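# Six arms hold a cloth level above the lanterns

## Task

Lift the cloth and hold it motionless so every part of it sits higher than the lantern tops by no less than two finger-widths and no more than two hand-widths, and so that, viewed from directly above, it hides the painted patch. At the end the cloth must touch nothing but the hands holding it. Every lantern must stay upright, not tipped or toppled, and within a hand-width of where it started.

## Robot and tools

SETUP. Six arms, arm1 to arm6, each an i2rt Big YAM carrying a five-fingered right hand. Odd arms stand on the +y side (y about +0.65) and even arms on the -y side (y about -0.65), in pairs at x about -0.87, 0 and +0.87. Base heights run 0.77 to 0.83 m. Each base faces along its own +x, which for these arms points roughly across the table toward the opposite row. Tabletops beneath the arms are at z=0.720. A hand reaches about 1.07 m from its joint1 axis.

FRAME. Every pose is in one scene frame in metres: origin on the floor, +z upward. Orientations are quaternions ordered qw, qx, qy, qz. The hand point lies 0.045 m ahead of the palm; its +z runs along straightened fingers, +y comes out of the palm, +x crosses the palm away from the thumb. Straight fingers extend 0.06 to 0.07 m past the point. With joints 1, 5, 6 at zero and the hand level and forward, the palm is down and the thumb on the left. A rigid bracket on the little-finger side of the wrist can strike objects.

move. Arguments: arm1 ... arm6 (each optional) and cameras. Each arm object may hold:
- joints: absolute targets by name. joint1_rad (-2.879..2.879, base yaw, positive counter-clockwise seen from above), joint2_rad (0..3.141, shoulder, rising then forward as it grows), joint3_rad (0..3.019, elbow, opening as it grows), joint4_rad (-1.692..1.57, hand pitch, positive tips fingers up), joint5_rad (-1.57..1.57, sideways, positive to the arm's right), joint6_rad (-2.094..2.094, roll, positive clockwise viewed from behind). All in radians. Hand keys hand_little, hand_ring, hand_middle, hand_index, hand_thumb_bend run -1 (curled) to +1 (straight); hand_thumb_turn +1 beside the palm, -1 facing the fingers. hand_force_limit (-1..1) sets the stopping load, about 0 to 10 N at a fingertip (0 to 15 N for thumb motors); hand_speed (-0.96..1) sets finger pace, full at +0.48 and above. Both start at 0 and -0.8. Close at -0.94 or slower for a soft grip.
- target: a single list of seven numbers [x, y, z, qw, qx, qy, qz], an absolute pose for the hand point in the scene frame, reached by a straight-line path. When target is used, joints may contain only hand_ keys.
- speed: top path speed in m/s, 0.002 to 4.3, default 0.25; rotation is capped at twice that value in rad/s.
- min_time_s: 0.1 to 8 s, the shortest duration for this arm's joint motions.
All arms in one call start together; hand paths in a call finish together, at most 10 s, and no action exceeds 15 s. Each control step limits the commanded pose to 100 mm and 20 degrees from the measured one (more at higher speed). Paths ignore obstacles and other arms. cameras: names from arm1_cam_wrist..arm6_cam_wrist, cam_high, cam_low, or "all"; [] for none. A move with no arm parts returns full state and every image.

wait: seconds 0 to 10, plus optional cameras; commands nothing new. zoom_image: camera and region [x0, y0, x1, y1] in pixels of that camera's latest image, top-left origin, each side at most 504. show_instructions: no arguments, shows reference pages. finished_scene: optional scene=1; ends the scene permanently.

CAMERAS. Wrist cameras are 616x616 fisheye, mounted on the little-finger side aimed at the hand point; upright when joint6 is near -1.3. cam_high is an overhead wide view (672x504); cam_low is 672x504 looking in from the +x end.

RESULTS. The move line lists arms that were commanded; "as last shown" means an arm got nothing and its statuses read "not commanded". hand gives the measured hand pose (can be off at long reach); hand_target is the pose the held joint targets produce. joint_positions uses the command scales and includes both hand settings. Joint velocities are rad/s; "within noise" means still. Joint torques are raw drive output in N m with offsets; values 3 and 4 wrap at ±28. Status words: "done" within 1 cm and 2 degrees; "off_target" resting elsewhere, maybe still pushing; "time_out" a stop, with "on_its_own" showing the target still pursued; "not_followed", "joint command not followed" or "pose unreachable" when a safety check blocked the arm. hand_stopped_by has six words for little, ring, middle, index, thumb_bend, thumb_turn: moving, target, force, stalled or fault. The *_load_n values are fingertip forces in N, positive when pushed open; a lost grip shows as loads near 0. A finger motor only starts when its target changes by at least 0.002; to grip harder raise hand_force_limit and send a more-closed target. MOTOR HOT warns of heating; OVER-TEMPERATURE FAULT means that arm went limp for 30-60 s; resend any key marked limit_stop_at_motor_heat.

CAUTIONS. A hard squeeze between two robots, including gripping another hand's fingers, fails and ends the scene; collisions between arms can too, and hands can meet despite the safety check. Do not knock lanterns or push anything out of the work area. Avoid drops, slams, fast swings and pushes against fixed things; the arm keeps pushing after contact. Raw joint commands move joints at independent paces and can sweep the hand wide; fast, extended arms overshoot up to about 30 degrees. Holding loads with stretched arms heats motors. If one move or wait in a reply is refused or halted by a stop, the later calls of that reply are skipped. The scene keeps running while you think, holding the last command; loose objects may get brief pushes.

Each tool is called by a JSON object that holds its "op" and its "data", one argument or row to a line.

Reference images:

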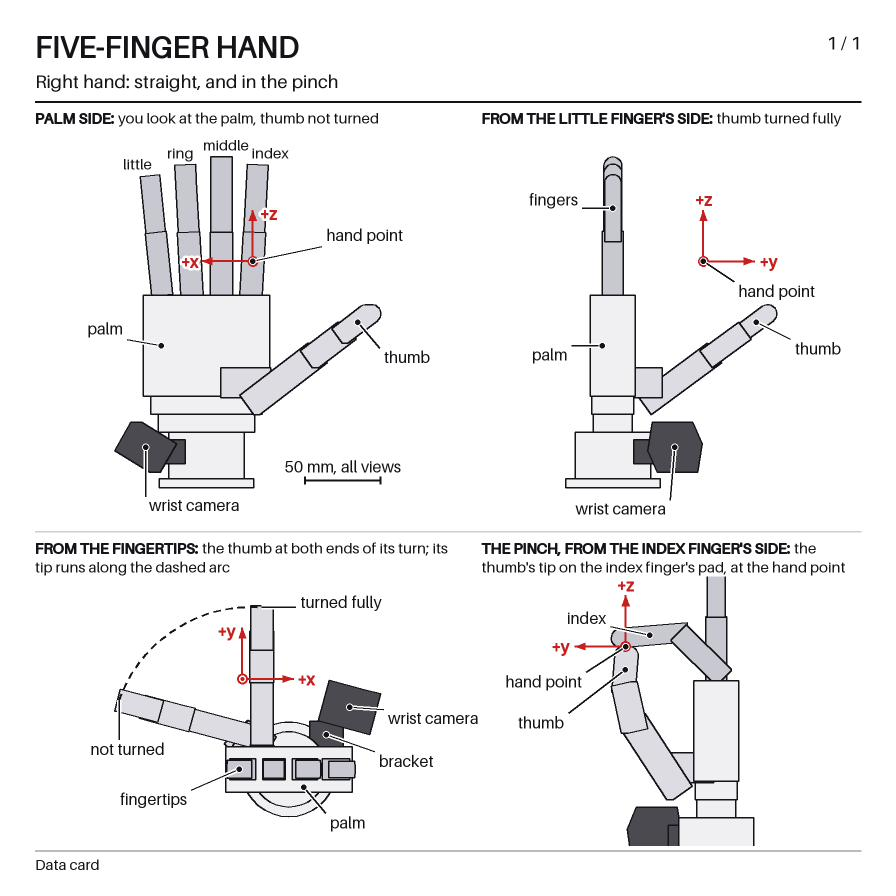

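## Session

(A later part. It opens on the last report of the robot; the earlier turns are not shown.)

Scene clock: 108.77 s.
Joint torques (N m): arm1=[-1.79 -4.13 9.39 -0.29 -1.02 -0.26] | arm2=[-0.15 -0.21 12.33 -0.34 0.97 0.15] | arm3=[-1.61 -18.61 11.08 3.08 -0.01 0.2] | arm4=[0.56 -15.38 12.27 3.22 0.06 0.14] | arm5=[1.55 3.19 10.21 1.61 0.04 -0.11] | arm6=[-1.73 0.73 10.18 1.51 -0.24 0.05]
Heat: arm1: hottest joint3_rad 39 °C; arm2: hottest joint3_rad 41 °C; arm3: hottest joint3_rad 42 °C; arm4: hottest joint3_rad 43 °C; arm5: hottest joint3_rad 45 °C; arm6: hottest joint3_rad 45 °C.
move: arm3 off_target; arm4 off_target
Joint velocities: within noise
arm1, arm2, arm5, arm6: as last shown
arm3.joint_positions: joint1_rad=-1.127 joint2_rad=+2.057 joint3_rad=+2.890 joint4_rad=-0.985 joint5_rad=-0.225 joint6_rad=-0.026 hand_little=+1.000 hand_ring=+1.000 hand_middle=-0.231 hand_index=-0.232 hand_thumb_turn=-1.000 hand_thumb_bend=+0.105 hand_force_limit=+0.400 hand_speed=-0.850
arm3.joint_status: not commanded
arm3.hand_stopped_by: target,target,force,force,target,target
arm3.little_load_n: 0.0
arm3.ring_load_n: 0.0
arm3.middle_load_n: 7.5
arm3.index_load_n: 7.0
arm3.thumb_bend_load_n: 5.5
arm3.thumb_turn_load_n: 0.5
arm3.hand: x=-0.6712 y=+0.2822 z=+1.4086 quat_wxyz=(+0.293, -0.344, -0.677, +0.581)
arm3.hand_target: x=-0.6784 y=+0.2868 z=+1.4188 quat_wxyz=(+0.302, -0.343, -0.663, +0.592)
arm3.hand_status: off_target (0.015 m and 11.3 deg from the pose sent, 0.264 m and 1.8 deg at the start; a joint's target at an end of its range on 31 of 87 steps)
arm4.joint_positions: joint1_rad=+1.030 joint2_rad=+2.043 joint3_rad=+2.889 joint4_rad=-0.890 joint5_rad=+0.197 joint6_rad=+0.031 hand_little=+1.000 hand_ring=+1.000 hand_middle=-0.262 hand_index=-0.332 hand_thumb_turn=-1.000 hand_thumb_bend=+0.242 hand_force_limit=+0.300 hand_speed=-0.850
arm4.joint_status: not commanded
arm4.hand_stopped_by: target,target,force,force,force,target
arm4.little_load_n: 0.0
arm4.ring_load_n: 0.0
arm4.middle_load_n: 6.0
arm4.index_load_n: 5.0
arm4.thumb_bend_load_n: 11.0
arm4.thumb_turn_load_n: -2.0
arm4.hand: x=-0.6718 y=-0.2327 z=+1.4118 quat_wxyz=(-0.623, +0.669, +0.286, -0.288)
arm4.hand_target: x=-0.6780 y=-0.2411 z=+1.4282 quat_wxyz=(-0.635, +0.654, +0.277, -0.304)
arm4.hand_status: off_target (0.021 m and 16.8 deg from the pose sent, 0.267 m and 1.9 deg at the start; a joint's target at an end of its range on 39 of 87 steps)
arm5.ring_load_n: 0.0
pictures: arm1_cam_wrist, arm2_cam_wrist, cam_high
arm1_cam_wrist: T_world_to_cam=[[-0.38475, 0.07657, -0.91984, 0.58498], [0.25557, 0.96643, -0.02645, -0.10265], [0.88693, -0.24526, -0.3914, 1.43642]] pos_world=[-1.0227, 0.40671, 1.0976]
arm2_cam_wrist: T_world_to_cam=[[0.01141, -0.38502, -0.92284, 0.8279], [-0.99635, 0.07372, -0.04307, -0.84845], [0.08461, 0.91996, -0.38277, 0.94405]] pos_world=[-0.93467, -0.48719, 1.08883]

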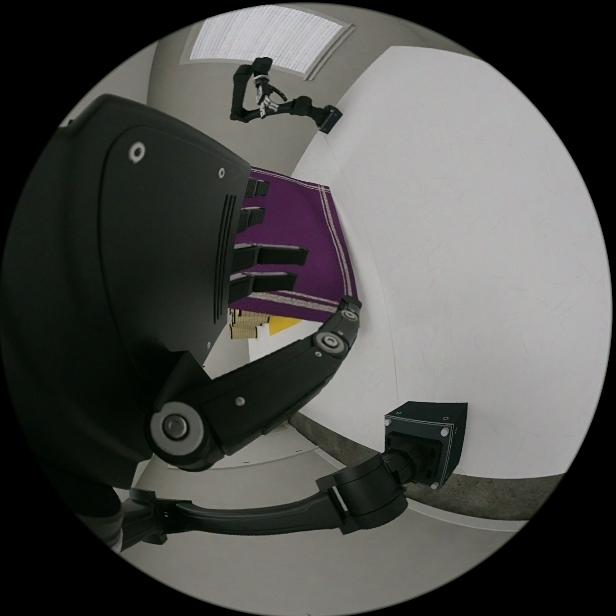

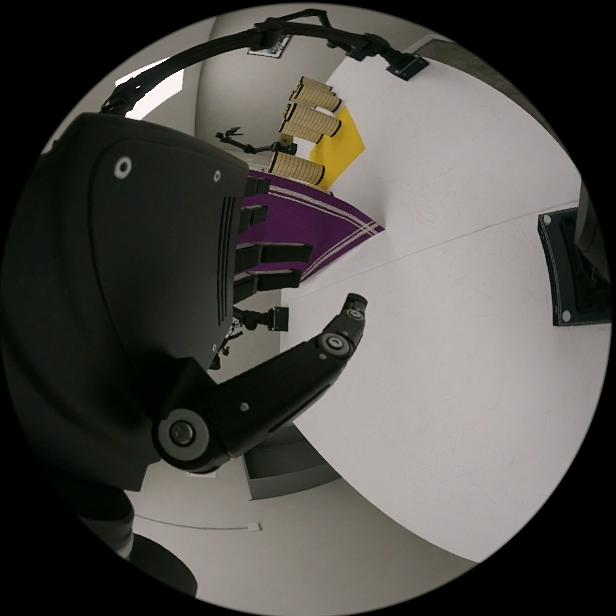

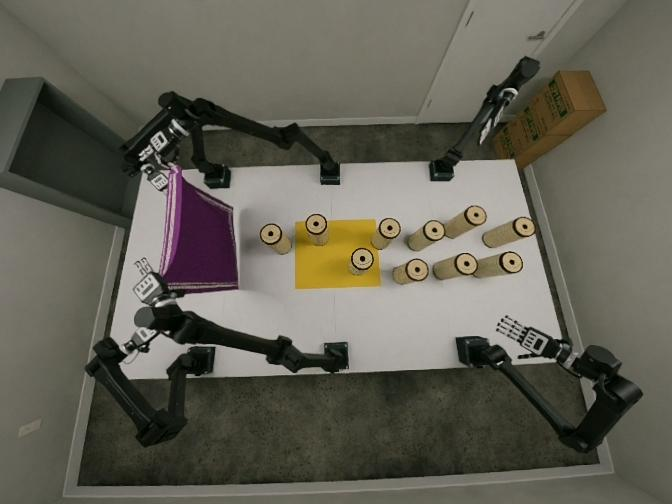

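{"op": "zoom_image", "data": {
  "camera": "cam_high",
  "region": [120, 140, 280, 320]
}}

{"op": "zoom_image", "data": {
  "camera": "arm1_cam_wrist",
  "region": [220, 140, 420, 340]
}}

{"op": "zoom_image", "data": {
  "camera": "arm2_cam_wrist",
  "region": [220, 140, 420, 340]
}}

Scaled by 2.800.

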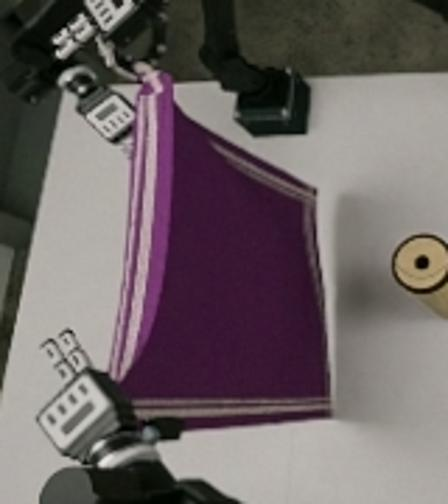

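Scaled by 2.520 from the camera's image (finer frame: 880x880).

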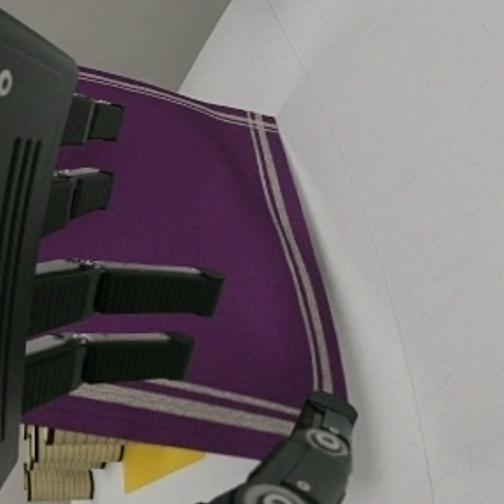

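Scaled by 2.520 from the camera's image (finer frame: 880x880).

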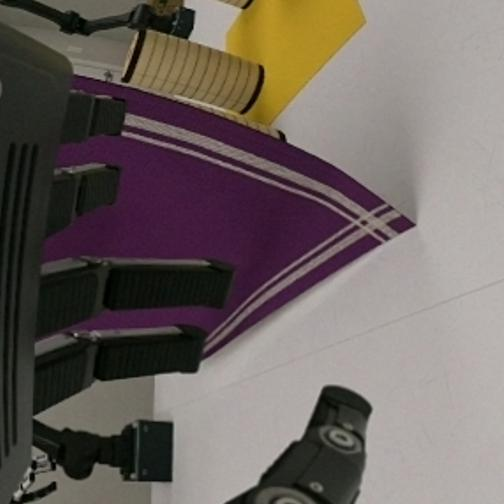

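{"op": "move", "data": {
  "arm3": {"target": [-0.50, 0.286, 1.14, -0.2514, 0.359, 0.7362, -0.5156], "speed": 0.12},
  "arm4": {"target": [-0.50, -0.240, 1.14, 0.524, -0.7483, -0.3332, 0.2333], "speed": 0.12},
  "cameras": ["cam_high", "arm1_cam_wrist", "arm2_cam_wrist"]
}}

{"op": "zoom_image", "data": {
  "camera": "cam_high",
  "region": [120, 140, 320, 340]
}}

Scene clock: 117.03 s.
Joint torques (N m): arm1=[-1.49 -4.19 9.33 -0.28 -1.01 -0.25] | arm2=[-0.09 -0.21 12.33 -0.32 0.96 0.15] | arm3=[-1.26 -13.27 10.13 2.71 0.17 0.04] | arm4=[-0.5 -12.16 11.54 2.86 -0.53 0.07] | arm5=[1.38 3.25 10.25 1.58 0.05 -0.12] | arm6=[-1.73 0.79 10.19 1.52 -0.24 0.05]
Heat: arm1: hottest joint3_rad 40 °C; arm2: hottest joint3_rad 42 °C; arm3: hottest joint3_rad 42 °C; arm4: hottest joint3_rad 43 °C; arm5: hottest joint3_rad 45 °C; arm6: hottest joint3_rad 45 °C.
move: arm3 done; arm4 off_target
Joint velocities: within noise
arm1, arm2, arm5, arm6: as last shown
arm3.joint_positions: joint1_rad=-0.977 joint2_rad=+1.369 joint3_rad=+1.307 joint4_rad=-0.307 joint5_rad=-0.114 joint6_rad=-0.027 hand_little=+1.000 hand_ring=+1.000 hand_middle=-0.231 hand_index=-0.232 hand_thumb_turn=-1.000 hand_thumb_bend=+0.105 hand_force_limit=+0.400 hand_speed=-0.850
arm3.joint_status: not commanded
arm3.hand_stopped_by: target,target,force,force,target,target
arm3.little_load_n: 0.0
arm3.ring_load_n: 0.0
arm3.middle_load_n: 7.5
arm3.index_load_n: 8.0
arm3.thumb_bend_load_n: 6.0
arm3.thumb_turn_load_n: 0.5
arm3.hand: x=-0.4982 y=+0.2811 z=+1.1313 quat_wxyz=(+0.240, -0.361, -0.743, +0.510)
arm3.hand_target: x=-0.4999 y=+0.2860 z=+1.1400 quat_wxyz=(+0.251, -0.359, -0.736, +0.515)
arm3.hand_status: done (0.010 m and 1.6 deg from the pose sent, 0.318 m and 11.3 deg at the start)
arm4.joint_positions: joint1_rad=+0.841 joint2_rad=+1.403 joint3_rad=+1.407 joint4_rad=-0.373 joint5_rad=+0.023 joint6_rad=-0.002 hand_little=+1.000 hand_ring=+1.000 hand_middle=-0.262 hand_index=-0.332 hand_thumb_turn=-1.000 hand_thumb_bend=+0.242 hand_force_limit=+0.300 hand_speed=-0.850
arm4.joint_status: not commanded
arm4.hand_stopped_by: target,target,force,force,force,target
arm4.little_load_n: 0.0
arm4.ring_load_n: 0.0
arm4.middle_load_n: 7.0
arm4.index_load_n: 5.5
arm4.thumb_bend_load_n: 10.5
arm4.thumb_turn_load_n: -2.0
arm4.hand: x=-0.4998 y=-0.2363 z=+1.1248 quat_wxyz=(-0.513, +0.759, +0.333, -0.223)
arm4.hand_target: x=-0.4999 y=-0.2401 z=+1.1401 quat_wxyz=(-0.524, +0.748, +0.333, -0.233)
arm4.hand_status: off_target (0.016 m and 2.1 deg from the pose sent, 0.322 m and 16.8 deg at the start)
arm5.little_load_n: 0.5
pictures: arm1_cam_wrist, arm2_cam_wrist, cam_high
arm1_cam_wrist: T_world_to_cam=[[-0.38475, 0.07657, -0.91984, 0.58498], [0.25557, 0.96643, -0.02645, -0.10265], [0.88693, -0.24526, -0.3914, 1.43642]] pos_world=[-1.0227, 0.40671, 1.0976]
arm2_cam_wrist: T_world_to_cam=[[0.01141, -0.38502, -0.92284, 0.8279], [-0.99635, 0.07372, -0.04307, -0.84845], [0.08461, 0.91996, -0.38277, 0.94405]] pos_world=[-0.93467, -0.48719, 1.08883]

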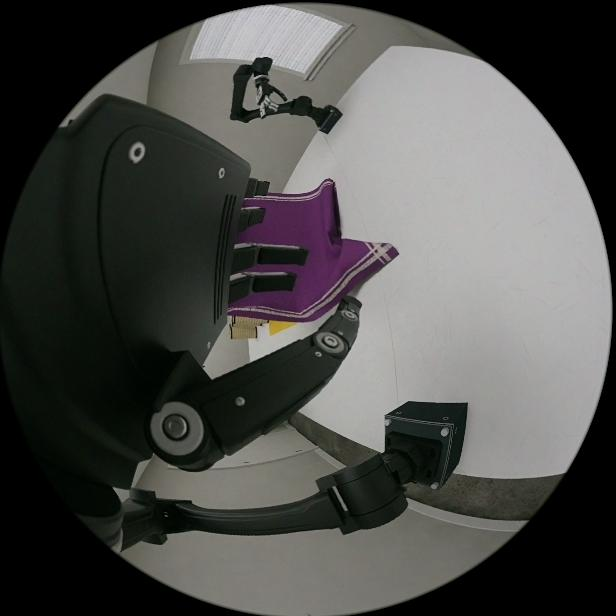

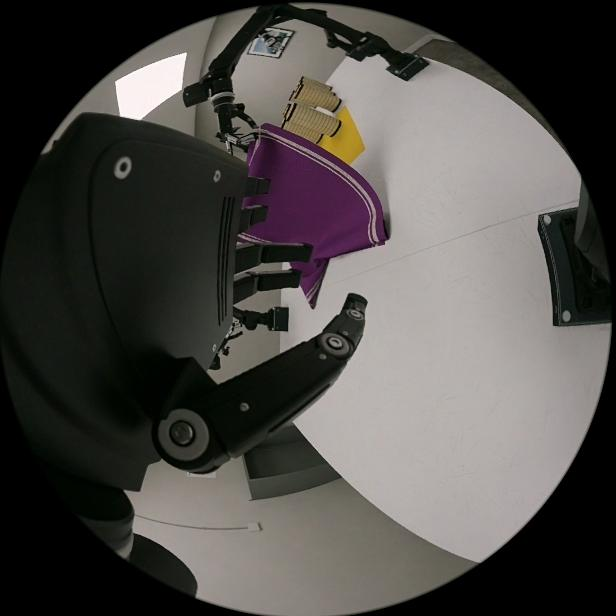

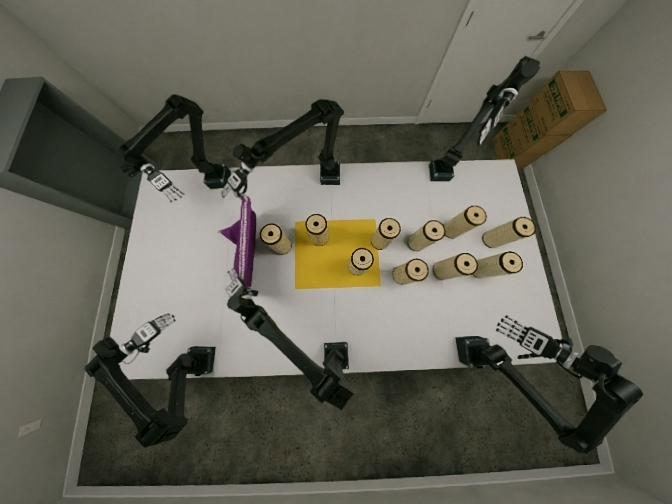

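Scaled by 2.520.

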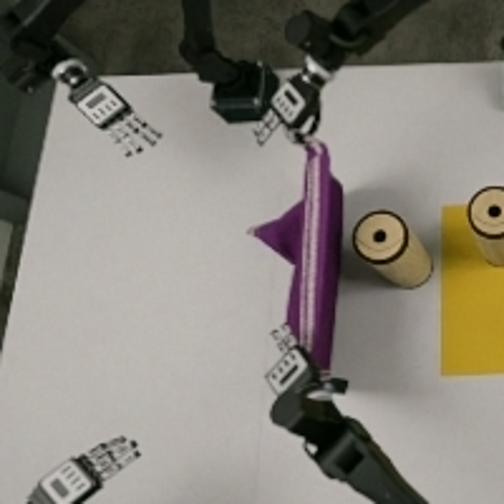

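{"op": "wait", "data": {
  "seconds": 0,
  "cameras": ["arm2_cam_wrist", "arm1_cam_wrist", "cam_low"]
}}

{"op": "zoom_image", "data": {
  "camera": "arm2_cam_wrist",
  "region": [220, 110, 420, 320]
}}

{"op": "zoom_image", "data": {
  "camera": "arm1_cam_wrist",
  "region": [220, 150, 420, 350]
}}

Scene clock: 118.03 s.
Joint torques (N m): arm1=[-1.08 -3.19 9.29 -0.05 -1 -0.23] | arm2=[-0.15 -0.26 12.33 -0.34 0.97 0.15] | arm3=[-1.26 -13.33 10.13 2.7 0.18 0.04] | arm4=[-0.32 -11.99 11.56 2.84 -0.52 0.06] | arm5=[1.44 3.31 10.21 1.58 0.04 -0.11] | arm6=[-1.79 0.79 10.18 1.52 -0.24 0.05]
Heat: arm1: hottest joint3_rad 40 °C; arm2: hottest joint3_rad 42 °C; arm3: hottest joint3_rad 42 °C; arm4: hottest joint3_rad 43 °C; arm5: hottest joint3_rad 45 °C; arm6: hottest joint3_rad 45 °C.
Joint velocities: within noise
arm1.joint_positions: joint1_rad=-0.890 joint2_rad=+1.005 joint3_rad=+0.861 joint4_rad=-1.492 joint5_rad=-1.228 joint6_rad=-1.631 hand_little=+1.000 hand_ring=+1.000 hand_middle=+0.400 hand_index=+0.400 hand_thumb_turn=-1.000 hand_thumb_bend=+0.400 hand_force_limit=+0.000 hand_speed=+0.200
arm1.joint_status: not commanded
arm1.hand_stopped_by: target,target,target,target,target,target
arm1.little_load_n: 0.0
arm1.ring_load_n: 0.0
arm1.middle_load_n: 0.0
arm1.index_load_n: 0.0
arm1.thumb_bend_load_n: 0.0
arm1.thumb_turn_load_n: 0.0
arm1.hand: x=-0.9262 y=+0.3799 z=+1.0490 quat_wxyz=(-0.200, +0.283, -0.770, +0.536)
arm1.hand_target: x=-0.9300 y=+0.3800 z=+1.0500 quat_wxyz=(-0.196, +0.280, -0.770, +0.539)
arm1.hand_status: not commanded
arm2.joint_positions: joint1_rad=+0.864 joint2_rad=+0.759 joint3_rad=+0.819 joint4_rad=-1.515 joint5_rad=+1.217 joint6_rad=+1.422 hand_little=+1.000 hand_ring=+1.000 hand_middle=+0.400 hand_index=+0.400 hand_thumb_turn=-1.000 hand_thumb_bend=+0.400 hand_force_limit=+0.000 hand_speed=+0.200
arm2.joint_status: not commanded
arm2.hand_stopped_by: target,target,target,target,target,target
arm2.little_load_n: 0.0
arm2.ring_load_n: 0.0
arm2.middle_load_n: 0.0
arm2.index_load_n: 0.0
arm2.thumb_bend_load_n: 0.0
arm2.thumb_turn_load_n: 0.0
arm2.hand: x=-0.9241 y=-0.3836 z=+1.0381 quat_wxyz=(-0.534, +0.773, -0.274, +0.205)
arm2.hand_target: x=-0.9298 y=-0.3801 z=+1.0499 quat_wxyz=(-0.539, +0.770, -0.280, +0.196)
arm2.hand_status: not commanded
arm3.joint_positions: joint1_rad=-0.977 joint2_rad=+1.369 joint3_rad=+1.307 joint4_rad=-0.307 joint5_rad=-0.114 joint6_rad=-0.027 hand_little=+1.000 hand_ring=+1.000 hand_middle=-0.231 hand_index=-0.232 hand_thumb_turn=-1.000 hand_thumb_bend=+0.105 hand_force_limit=+0.400 hand_speed=-0.850
arm3.joint_status: not commanded
arm3.hand_stopped_by: target,target,force,force,target,target
arm3.little_load_n: 0.0
arm3.ring_load_n: 0.0
arm3.middle_load_n: 7.5
arm3.index_load_n: 7.5
arm3.thumb_bend_load_n: 5.5
arm3.thumb_turn_load_n: 0.5
arm3.hand: x=-0.4982 y=+0.2811 z=+1.1313 quat_wxyz=(+0.240, -0.361, -0.743, +0.510)
arm3.hand_target: x=-0.4999 y=+0.2860 z=+1.1399 quat_wxyz=(+0.251, -0.359, -0.736, +0.515)
arm3.hand_status: done (0.010 m and 1.6 deg from the pose sent, 0.318 m and 11.3 deg at the start)
arm4.joint_positions: joint1_rad=+0.841 joint2_rad=+1.403 joint3_rad=+1.407 joint4_rad=-0.373 joint5_rad=+0.023 joint6_rad=-0.002 hand_little=+1.000 hand_ring=+1.000 hand_middle=-0.262 hand_index=-0.332 hand_thumb_turn=-1.000 hand_thumb_bend=+0.242 hand_force_limit=+0.300 hand_speed=-0.850
arm4.joint_status: not commanded
arm4.hand_stopped_by: target,target,force,force,force,target
arm4.little_load_n: 0.0
arm4.ring_load_n: 0.0
arm4.middle_load_n: 6.5
arm4.index_load_n: 5.5
arm4.thumb_bend_load_n: 11.0
arm4.thumb_turn_load_n: -2.5
arm4.hand: x=-0.4998 y=-0.2363 z=+1.1248 quat_wxyz=(-0.513, +0.759, +0.333, -0.223)
arm4.hand_target: x=-0.4999 y=-0.2401 z=+1.1400 quat_wxyz=(-0.524, +0.748, +0.333, -0.233)
arm4.hand_status: off_target (0.016 m and 2.1 deg from the pose sent, 0.322 m and 16.8 deg at the start)
arm5.joint_positions: joint1_rad=-0.567 joint2_rad=+0.648 joint3_rad=+1.496 joint4_rad=-1.291 joint5_rad=-0.051 joint6_rad=-1.219 hand_little=+1.000 hand_ring=+1.000 hand_middle=+1.000 hand_index=+1.000 hand_thumb_turn=+1.000 hand_thumb_bend=+1.000 hand_force_limit=+0.000 hand_speed=-0.800
arm5.joint_status: not commanded
arm5.hand_stopped_by: target,target,target,target,target,target
arm5.little_load_n: 0.0
arm5.ring_load_n: 0.0
arm5.middle_load_n: 0.0
arm5.index_load_n: 0.0
arm5.thumb_bend_load_n: 0.0
arm5.thumb_turn_load_n: 0.0
arm5.hand: x=+0.7059 y=+0.4742 z=+1.3339 quat_wxyz=(+0.409, +0.268, -0.803, +0.342)
arm5.hand_target: x=+0.7066 y=+0.4752 z=+1.3450 quat_wxyz=(+0.418, +0.266, -0.796, +0.349)
arm5.hand_status: not commanded
arm6.joint_positions: joint1_rad=+0.364 joint2_rad=+0.631 joint3_rad=+1.355 joint4_rad=-1.510 joint5_rad=-0.294 joint6_rad=-0.998 hand_little=+1.000 hand_ring=+1.000 hand_middle=+1.000 hand_index=+1.000 hand_thumb_turn=+1.000 hand_thumb_bend=+1.000 hand_force_limit=+0.000 hand_speed=-0.800
arm6.joint_status: not commanded
arm6.hand_stopped_by: target,target,target,target,target,target
arm6.little_load_n: -0.5
arm6.ring_load_n: 0.0
arm6.middle_load_n: 0.0
arm6.index_load_n: 0.0
arm6.thumb_bend_load_n: 0.0
arm6.thumb_turn_load_n: 0.0
arm6.hand: x=+0.7749 y=-0.4888 z=+1.2560 quat_wxyz=(-0.403, +0.670, +0.623, -0.013)
arm6.hand_target: x=+0.7749 y=-0.4887 z=+1.2640 quat_wxyz=(-0.412, +0.666, +0.622, -0.010)
arm6.hand_status: not commanded
pictures: arm1_cam_wrist, arm2_cam_wrist, cam_low
arm1_cam_wrist: T_world_to_cam=[[-0.38475, 0.07657, -0.91984, 0.58498], [0.25557, 0.96643, -0.02645, -0.10265], [0.88693, -0.24526, -0.3914, 1.43642]] pos_world=[-1.0227, 0.40671, 1.0976]
arm2_cam_wrist: T_world_to_cam=[[0.01141, -0.38502, -0.92284, 0.8279], [-0.99635, 0.07372, -0.04307, -0.84845], [0.08461, 0.91996, -0.38277, 0.94405]] pos_world=[-0.93467, -0.48719, 1.08883]

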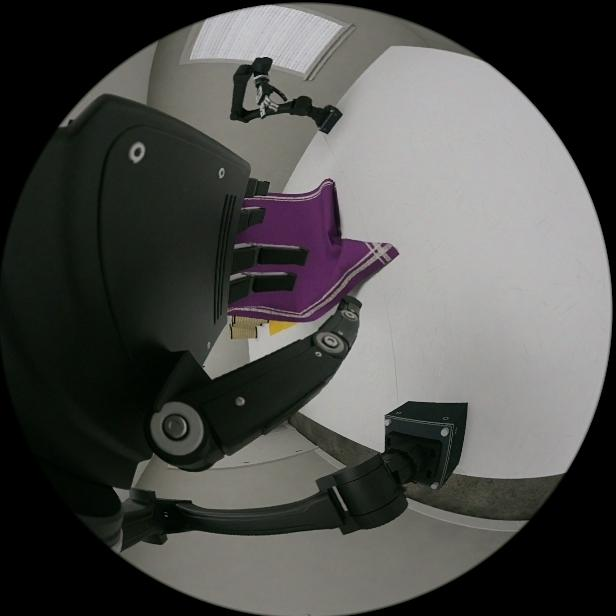

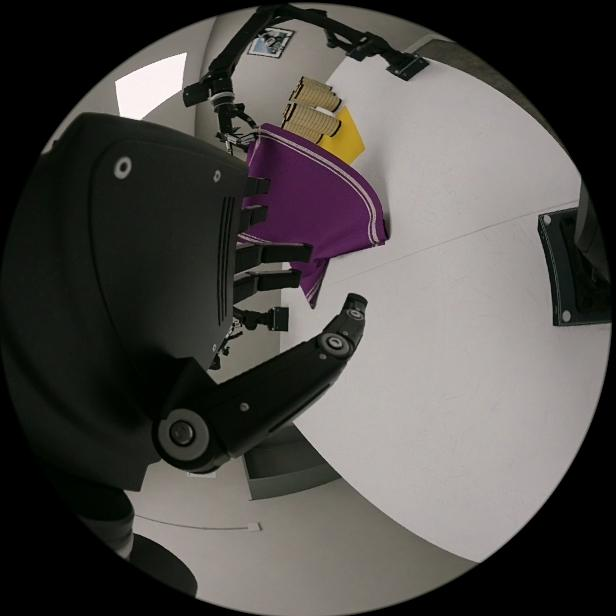

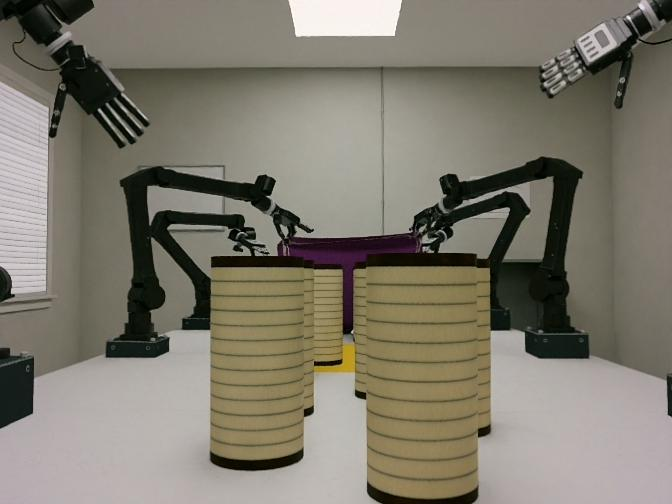

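Scaled by 2.400 from the camera's image (finer frame: 880x880).

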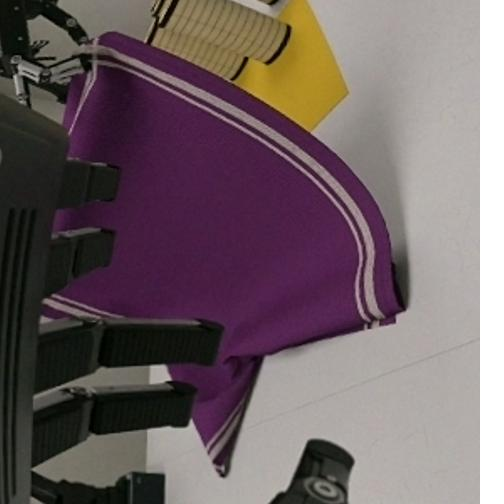

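Scaled by 2.520 from the camera's image (finer frame: 880x880).

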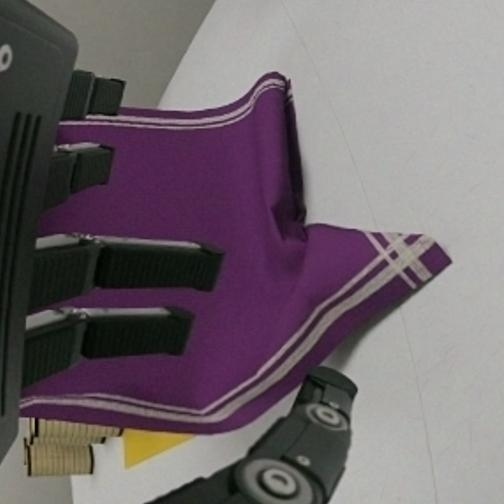

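{"op": "move", "data": {
  "arm3": {"target": [-0.66, 0.286, 1.43, -0.2514, 0.359, 0.7362, -0.5156], "speed": 0.15},
  "arm4": {"target": [-0.66, -0.245, 1.45, 0.524, -0.7483, -0.3332, 0.2333], "speed": 0.15}
}}

{"op": "move", "data": {
  "arm3": {"target": [-0.54, 0.286, 1.40, -0.2514, 0.359, 0.7362, -0.5156], "speed": 0.15},
  "arm4": {"target": [-0.53, -0.245, 1.40, 0.524, -0.7483, -0.3332, 0.2333], "speed": 0.15},
  "cameras": ["cam_high", "arm2_cam_wrist"]
}}

{"op": "zoom_image", "data": {
  "camera": "cam_high",
  "region": [120, 140, 320, 340]
}}

Scene clock: 122.03 s.
Joint torques (N m): arm1=[-1.61 -4.31 9.26 -0.21 -1.01 -0.22] | arm2=[-0.21 -0.21 12.33 -0.34 0.97 0.15] | arm3=[-1.79 -18.02 10.93 2.92 0 0.17] | arm4=[0.56 -14.92 12.04 3.21 0.07 0.17] | arm5=[1.49 3.25 10.17 1.62 0.04 -0.12] | arm6=[-1.73 0.73 10.18 1.51 -0.24 0.05]
Heat: arm1: hottest joint3_rad 40 °C; arm2: hottest joint3_rad 42 °C; arm3: hottest joint3_rad 43 °C; arm4: hottest joint3_rad 44 °C; arm5: hottest joint3_rad 45 °C; arm6: hottest joint3_rad 45 °C.
move: arm3 off_target; arm4 off_target
Joint velocities: within noise
arm1, arm2, arm5, arm6: as last shown
arm3.joint_positions: joint1_rad=-1.114 joint2_rad=+2.029 joint3_rad=+2.890 joint4_rad=-1.028 joint5_rad=-0.218 joint6_rad=-0.026 hand_little=+1.000 hand_ring=+1.000 hand_middle=-0.231 hand_index=-0.232 hand_thumb_turn=-1.000 hand_thumb_bend=+0.105 hand_force_limit=+0.400 hand_speed=-0.850
arm3.joint_status: not commanded
arm3.hand_stopped_by: target,target,force,force,target,target
arm3.little_load_n: 0.0
arm3.ring_load_n: 0.0
arm3.middle_load_n: 7.5
arm3.index_load_n: 6.5
arm3.thumb_bend_load_n: 5.5
arm3.thumb_turn_load_n: 0.0
arm3.hand: x=-0.6513 y=+0.2819 z=+1.4179 quat_wxyz=(+0.288, -0.345, -0.682, +0.577)
arm3.hand_target: x=-0.6586 y=+0.2869 z=+1.4286 quat_wxyz=(+0.298, -0.344, -0.668, +0.588)
arm3.hand_status: off_target (0.015 m and 10.4 deg from the pose sent, 0.340 m and 1.6 deg at the start; a joint's target at an end of its range on 28 of 97 steps)
arm4.joint_positions: joint1_rad=+1.020 joint2_rad=+2.010 joint3_rad=+2.889 joint4_rad=-0.912 joint5_rad=+0.191 joint6_rad=+0.024 hand_little=+1.000 hand_ring=+1.000 hand_middle=-0.262 hand_index=-0.332 hand_thumb_turn=-1.000 hand_thumb_bend=+0.242 hand_force_limit=+0.300 hand_speed=-0.850
arm4.joint_status: not commanded
arm4.hand_stopped_by: target,target,force,force,force,target
arm4.little_load_n: -0.5
arm4.ring_load_n: 0.0
arm4.middle_load_n: 6.0
arm4.index_load_n: 5.0
arm4.thumb_bend_load_n: 11.0
arm4.thumb_turn_load_n: -1.5
arm4.hand: x=-0.6524 y=-0.2370 z=+1.4303 quat_wxyz=(-0.627, +0.665, +0.285, -0.287)
arm4.hand_target: x=-0.6578 y=-0.2462 z=+1.4484 quat_wxyz=(-0.639, +0.650, +0.275, -0.306)
arm4.hand_status: off_target (0.023 m and 17.3 deg from the pose sent, 0.363 m and 2.1 deg at the start; a joint's target at an end of its range on 35 of 97 steps)
arm5.index_load_n: -0.5
arm6.little_load_n: 0.0
pictures: none

Scene clock: 124.03 s.
Joint torques (N m): arm1=[-1.44 -4.01 9.32 -0.14 -0.99 -0.28] | arm2=[-0.15 -0.21 12.31 -0.32 0.97 0.14] | arm3=[-0.97 -17.08 8.34 1.81 0.05 -0.06] | arm4=[-0.73 -15.79 8.51 1.77 -0.34 0.01] | arm5=[1.44 3.19 10.22 1.62 0.03 -0.11] | arm6=[-1.79 0.73 10.19 1.51 -0.24 0.05]
Heat: arm1: hottest joint3_rad 40 °C; arm2: hottest joint3_rad 42 °C; arm3: hottest joint3_rad 43 °C; arm4: hottest joint3_rad 44 °C; arm5: hottest joint3_rad 45 °C; arm6: hottest joint3_rad 45 °C.
move: arm3 off_target; arm4 off_target
Joint velocities: within noise
arm1, arm2, arm5, arm6: as last shown
arm2.index_load_n: -0.5
arm3.joint_positions: joint1_rad=-1.028 joint2_rad=+1.725 joint3_rad=+2.455 joint4_rad=-1.086 joint5_rad=-0.153 joint6_rad=-0.031 hand_little=+1.000 hand_ring=+1.000 hand_middle=-0.231 hand_index=-0.232 hand_thumb_turn=-1.000 hand_thumb_bend=+0.105 hand_force_limit=+0.400 hand_speed=-0.850
arm3.joint_status: not commanded
arm3.hand_stopped_by: target,target,force,force,target,target
arm3.little_load_n: 0.0
arm3.ring_load_n: 0.0
arm3.middle_load_n: 7.5
arm3.index_load_n: 7.0
arm3.thumb_bend_load_n: 5.5
arm3.thumb_turn_load_n: 0.5
arm3.hand: x=-0.5467 y=+0.2804 z=+1.3921 quat_wxyz=(+0.243, -0.366, -0.736, +0.516)
arm3.hand_target: x=-0.5401 y=+0.2860 z=+1.4000 quat_wxyz=(+0.251, -0.359, -0.736, +0.516)
arm3.hand_status: off_target (0.012 m and 1.3 deg from the pose sent, 0.113 m and 10.4 deg at the start)
arm4.joint_positions: joint1_rad=+0.898 joint2_rad=+1.866 joint3_rad=+2.772 joint4_rad=-1.254 joint5_rad=+0.068 joint6_rad=+0.021 hand_little=+1.000 hand_ring=+1.000 hand_middle=-0.262 hand_index=-0.332 hand_thumb_turn=-1.000 hand_thumb_bend=+0.242 hand_force_limit=+0.300 hand_speed=-0.850
arm4.joint_status: not commanded
arm4.hand_stopped_by: target,target,force,force,force,target
arm4.little_load_n: 0.0
arm4.ring_load_n: 0.0
arm4.middle_load_n: 6.5
arm4.index_load_n: 5.5
arm4.thumb_bend_load_n: 10.5
arm4.thumb_turn_load_n: -2.0
arm4.hand: x=-0.5420 y=-0.2368 z=+1.3870 quat_wxyz=(-0.520, +0.753, +0.331, -0.231)
arm4.hand_target: x=-0.5302 y=-0.2448 z=+1.4000 quat_wxyz=(-0.524, +0.748, +0.333, -0.233)
arm4.hand_status: off_target (0.019 m and 0.8 deg from the pose sent, 0.126 m and 17.3 deg at the start)
arm5.index_load_n: 0.0
pictures: arm2_cam_wrist, cam_high
arm2_cam_wrist: T_world_to_cam=[[0.01141, -0.38502, -0.92284, 0.8279], [-0.99635, 0.07372, -0.04307, -0.84845], [0.08461, 0.91996, -0.38277, 0.94405]] pos_world=[-0.93467, -0.48719, 1.08883]

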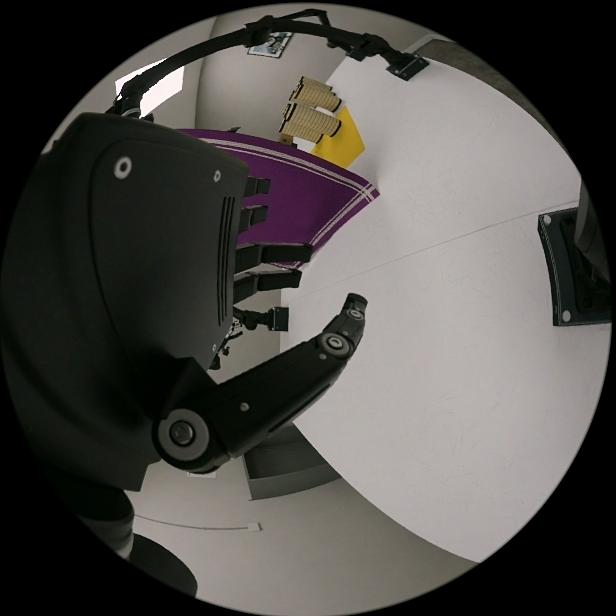

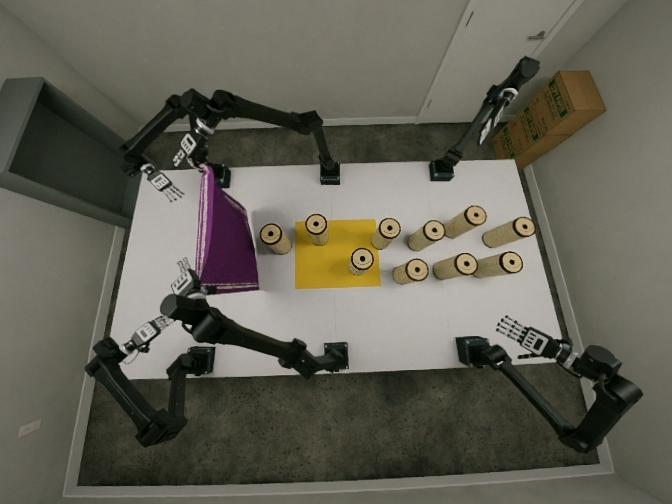

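Scaled by 2.520.

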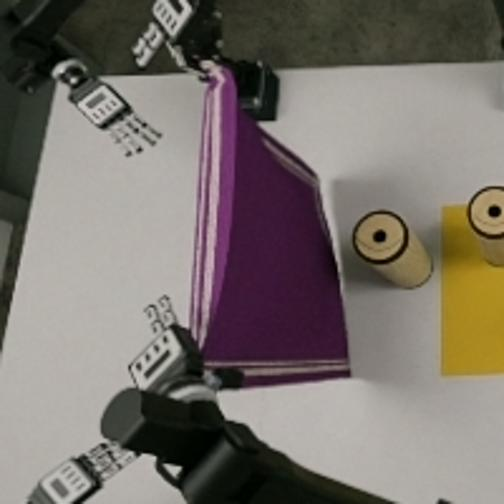

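{"op": "move", "data": {
  "arm3": {"target": [-0.67, 0.286, 1.43, -0.2514, 0.359, 0.7362, -0.5156], "speed": 0.12},
  "arm4": {"target": [-0.67, -0.240, 1.43, 0.524, -0.7483, -0.3332, 0.2333], "speed": 0.12}
}}

{"op": "move", "data": {
  "arm3": {"target": [-0.47, 0.286, 1.14, -0.2514, 0.359, 0.7362, -0.5156], "speed": 0.5},
  "arm4": {"target": [-0.46, -0.245, 1.14, 0.524, -0.7483, -0.3332, 0.2333], "speed": 0.5},
  "cameras": ["cam_high", "arm2_cam_wrist"]
}}

{"op": "zoom_image", "data": {
  "camera": "cam_high",
  "region": [120, 140, 320, 340]
}}

Scene clock: 127.83 s.
Joint torques (N m): arm1=[-0.79 -3.78 9.24 -0.24 -0.99 -0.2] | arm2=[-0.15 -0.15 12.31 -0.32 0.97 0.15] | arm3=[-1.49 -18.32 11.08 3.03 -0.03 0.19] | arm4=[0.44 -15.27 11.88 3.19 0.09 0.21] | arm5=[1.49 3.25 10.21 1.58 0.04 -0.11] | arm6=[-1.73 0.73 10.18 1.51 -0.24 0.05]
Heat: arm1: hottest joint3_rad 40 °C; arm2: hottest joint3_rad 42 °C; arm3: hottest joint3_rad 43 °C; arm4: hottest joint3_rad 44 °C; arm5: hottest joint3_rad 45 °C; arm6: hottest joint3_rad 45 °C.
move: arm3 off_target; arm4 off_target
Joint velocities: within noise
arm1, arm2, arm5, arm6: as last shown
arm3.joint_positions: joint1_rad=-1.122 joint2_rad=+2.041 joint3_rad=+2.890 joint4_rad=-0.995 joint5_rad=-0.219 joint6_rad=-0.023 hand_little=+1.000 hand_ring=+1.000 hand_middle=-0.231 hand_index=-0.232 hand_thumb_turn=-1.000 hand_thumb_bend=+0.105 hand_force_limit=+0.400 hand_speed=-0.850
arm3.joint_status: not commanded
arm3.hand_stopped_by: target,target,force,force,target,target
arm3.little_load_n: 0.0
arm3.ring_load_n: 0.0
arm3.middle_load_n: 7.0
arm3.index_load_n: 6.5
arm3.thumb_bend_load_n: 5.5
arm3.thumb_turn_load_n: 0.0
arm3.hand: x=-0.6623 y=+0.2825 z=+1.4170 quat_wxyz=(+0.293, -0.344, -0.675, +0.583)
arm3.hand_target: x=-0.6684 y=+0.2867 z=+1.4286 quat_wxyz=(+0.303, -0.342, -0.661, +0.595)
arm3.hand_status: off_target (0.015 m and 11.6 deg from the pose sent, 0.129 m and 1.2 deg at the start; a joint's target at an end of its range on 42 of 64 steps)
arm4.joint_positions: joint1_rad=+1.023 joint2_rad=+2.036 joint3_rad=+2.893 joint4_rad=-0.924 joint5_rad=+0.191 joint6_rad=+0.023 hand_little=+1.000 hand_ring=+1.000 hand_middle=-0.262 hand_index=-0.332 hand_thumb_turn=-1.000 hand_thumb_bend=+0.242 hand_force_limit=+0.300 hand_speed=-0.850
arm4.joint_status: not commanded
arm4.hand_stopped_by: target,target,force,force,force,target
arm4.little_load_n: 0.0
arm4.ring_load_n: 0.0
arm4.middle_load_n: 6.0
arm4.index_load_n: 5.0
arm4.thumb_bend_load_n: 11.0
arm4.thumb_turn_load_n: -2.0
arm4.hand: x=-0.6636 y=-0.2331 z=+1.4100 quat_wxyz=(-0.617, +0.674, +0.293, -0.281)
arm4.hand_target: x=-0.6680 y=-0.2410 z=+1.4284 quat_wxyz=(-0.629, +0.660, +0.281, -0.299)
arm4.hand_status: off_target (0.022 m and 15.4 deg from the pose sent, 0.135 m and 0.8 deg at the start; a joint's target at an end of its range on 56 of 64 steps)
pictures: none

Scene clock: 129.93 s.
Joint torques (N m): arm1=[-1.61 -4.19 9.54 -0.28 -1.02 -0.22] | arm2=[-0.09 -0.15 12.3 -0.32 0.97 0.15] | arm3=[-1.49 -10.87 10.22 2.66 0.26 0.05] | arm4=[-0.15 -9.88 11.55 2.73 -0.62 0.16] | arm5=[1.44 3.19 10.22 1.59 0.04 -0.12] | arm6=[-1.73 0.73 10.18 1.52 -0.24 0.05]
Heat: arm1: hottest joint3_rad 40 °C; arm2: hottest joint3_rad 42 °C; arm3: hottest joint3_rad 43 °C; arm4: hottest joint3_rad 44 °C; arm5: hottest joint3_rad 45 °C; arm6: hottest joint3_rad 45 °C.
move: arm3 done; arm4 done
Joint velocities: within noise
arm1, arm2, arm5, arm6: as last shown
arm2.index_load_n: 0.0
arm3.joint_positions: joint1_rad=-0.936 joint2_rad=+1.290 joint3_rad=+1.244 joint4_rad=-0.310 joint5_rad=-0.082 joint6_rad=-0.016 hand_little=+1.000 hand_ring=+1.000 hand_middle=-0.231 hand_index=-0.232 hand_thumb_turn=-1.000 hand_thumb_bend=+0.105 hand_force_limit=+0.400 hand_speed=-0.850
arm3.joint_status: not commanded
arm3.hand_stopped_by: target,target,force,force,target,target
arm3.little_load_n: -0.5
arm3.ring_load_n: 0.0
arm3.middle_load_n: 8.0
arm3.index_load_n: 8.0
arm3.thumb_bend_load_n: 5.5
arm3.thumb_turn_load_n: 0.5
arm3.hand: x=-0.4638 y=+0.2805 z=+1.1385 quat_wxyz=(+0.242, -0.357, -0.741, +0.515)
arm3.hand_target: x=-0.4698 y=+0.2860 z=+1.1400 quat_wxyz=(+0.251, -0.359, -0.736, +0.516)
arm3.hand_status: done (0.008 m and 1.3 deg from the pose sent, 0.337 m and 11.6 deg at the start; pose on its path clipped on 8 of 63 steps)
arm4.joint_positions: joint1_rad=+0.786 joint2_rad=+1.306 joint3_rad=+1.325 joint4_rad=-0.375 joint5_rad=-0.025 joint6_rad=-0.030 hand_little=+1.000 hand_ring=+1.000 hand_middle=-0.262 hand_index=-0.332 hand_thumb_turn=-1.000 hand_thumb_bend=+0.242 hand_force_limit=+0.300 hand_speed=-0.850
arm4.joint_status: not commanded
arm4.hand_stopped_by: target,target,force,force,force,target
arm4.little_load_n: 0.0
arm4.ring_load_n: -0.5
arm4.middle_load_n: 7.0
arm4.index_load_n: 5.0
arm4.thumb_bend_load_n: 11.0
arm4.thumb_turn_load_n: -2.5
arm4.hand: x=-0.4562 y=-0.2410 z=+1.1323 quat_wxyz=(-0.519, +0.755, +0.334, -0.222)
arm4.hand_target: x=-0.4599 y=-0.2450 z=+1.1400 quat_wxyz=(-0.524, +0.748, +0.333, -0.233)
arm4.hand_status: done (0.009 m and 1.6 deg from the pose sent, 0.338 m and 15.4 deg at the start)
pictures: arm2_cam_wrist, cam_high
arm2_cam_wrist: T_world_to_cam=[[0.01141, -0.38502, -0.92284, 0.8279], [-0.99635, 0.07372, -0.04307, -0.84845], [0.08461, 0.91996, -0.38277, 0.94405]] pos_world=[-0.93467, -0.48719, 1.08883]

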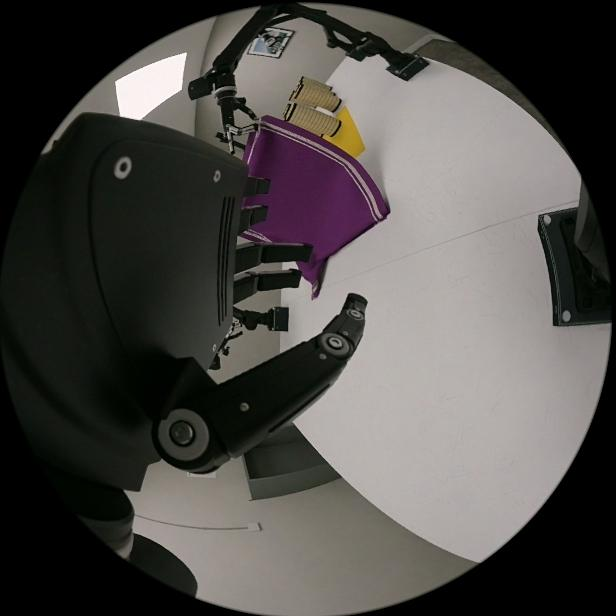

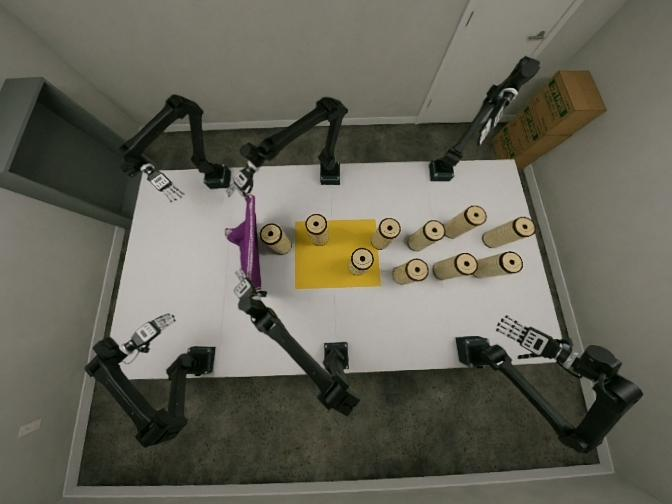

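Scaled by 2.520.

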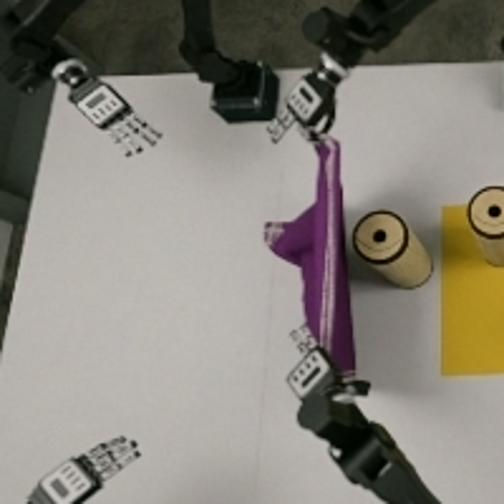

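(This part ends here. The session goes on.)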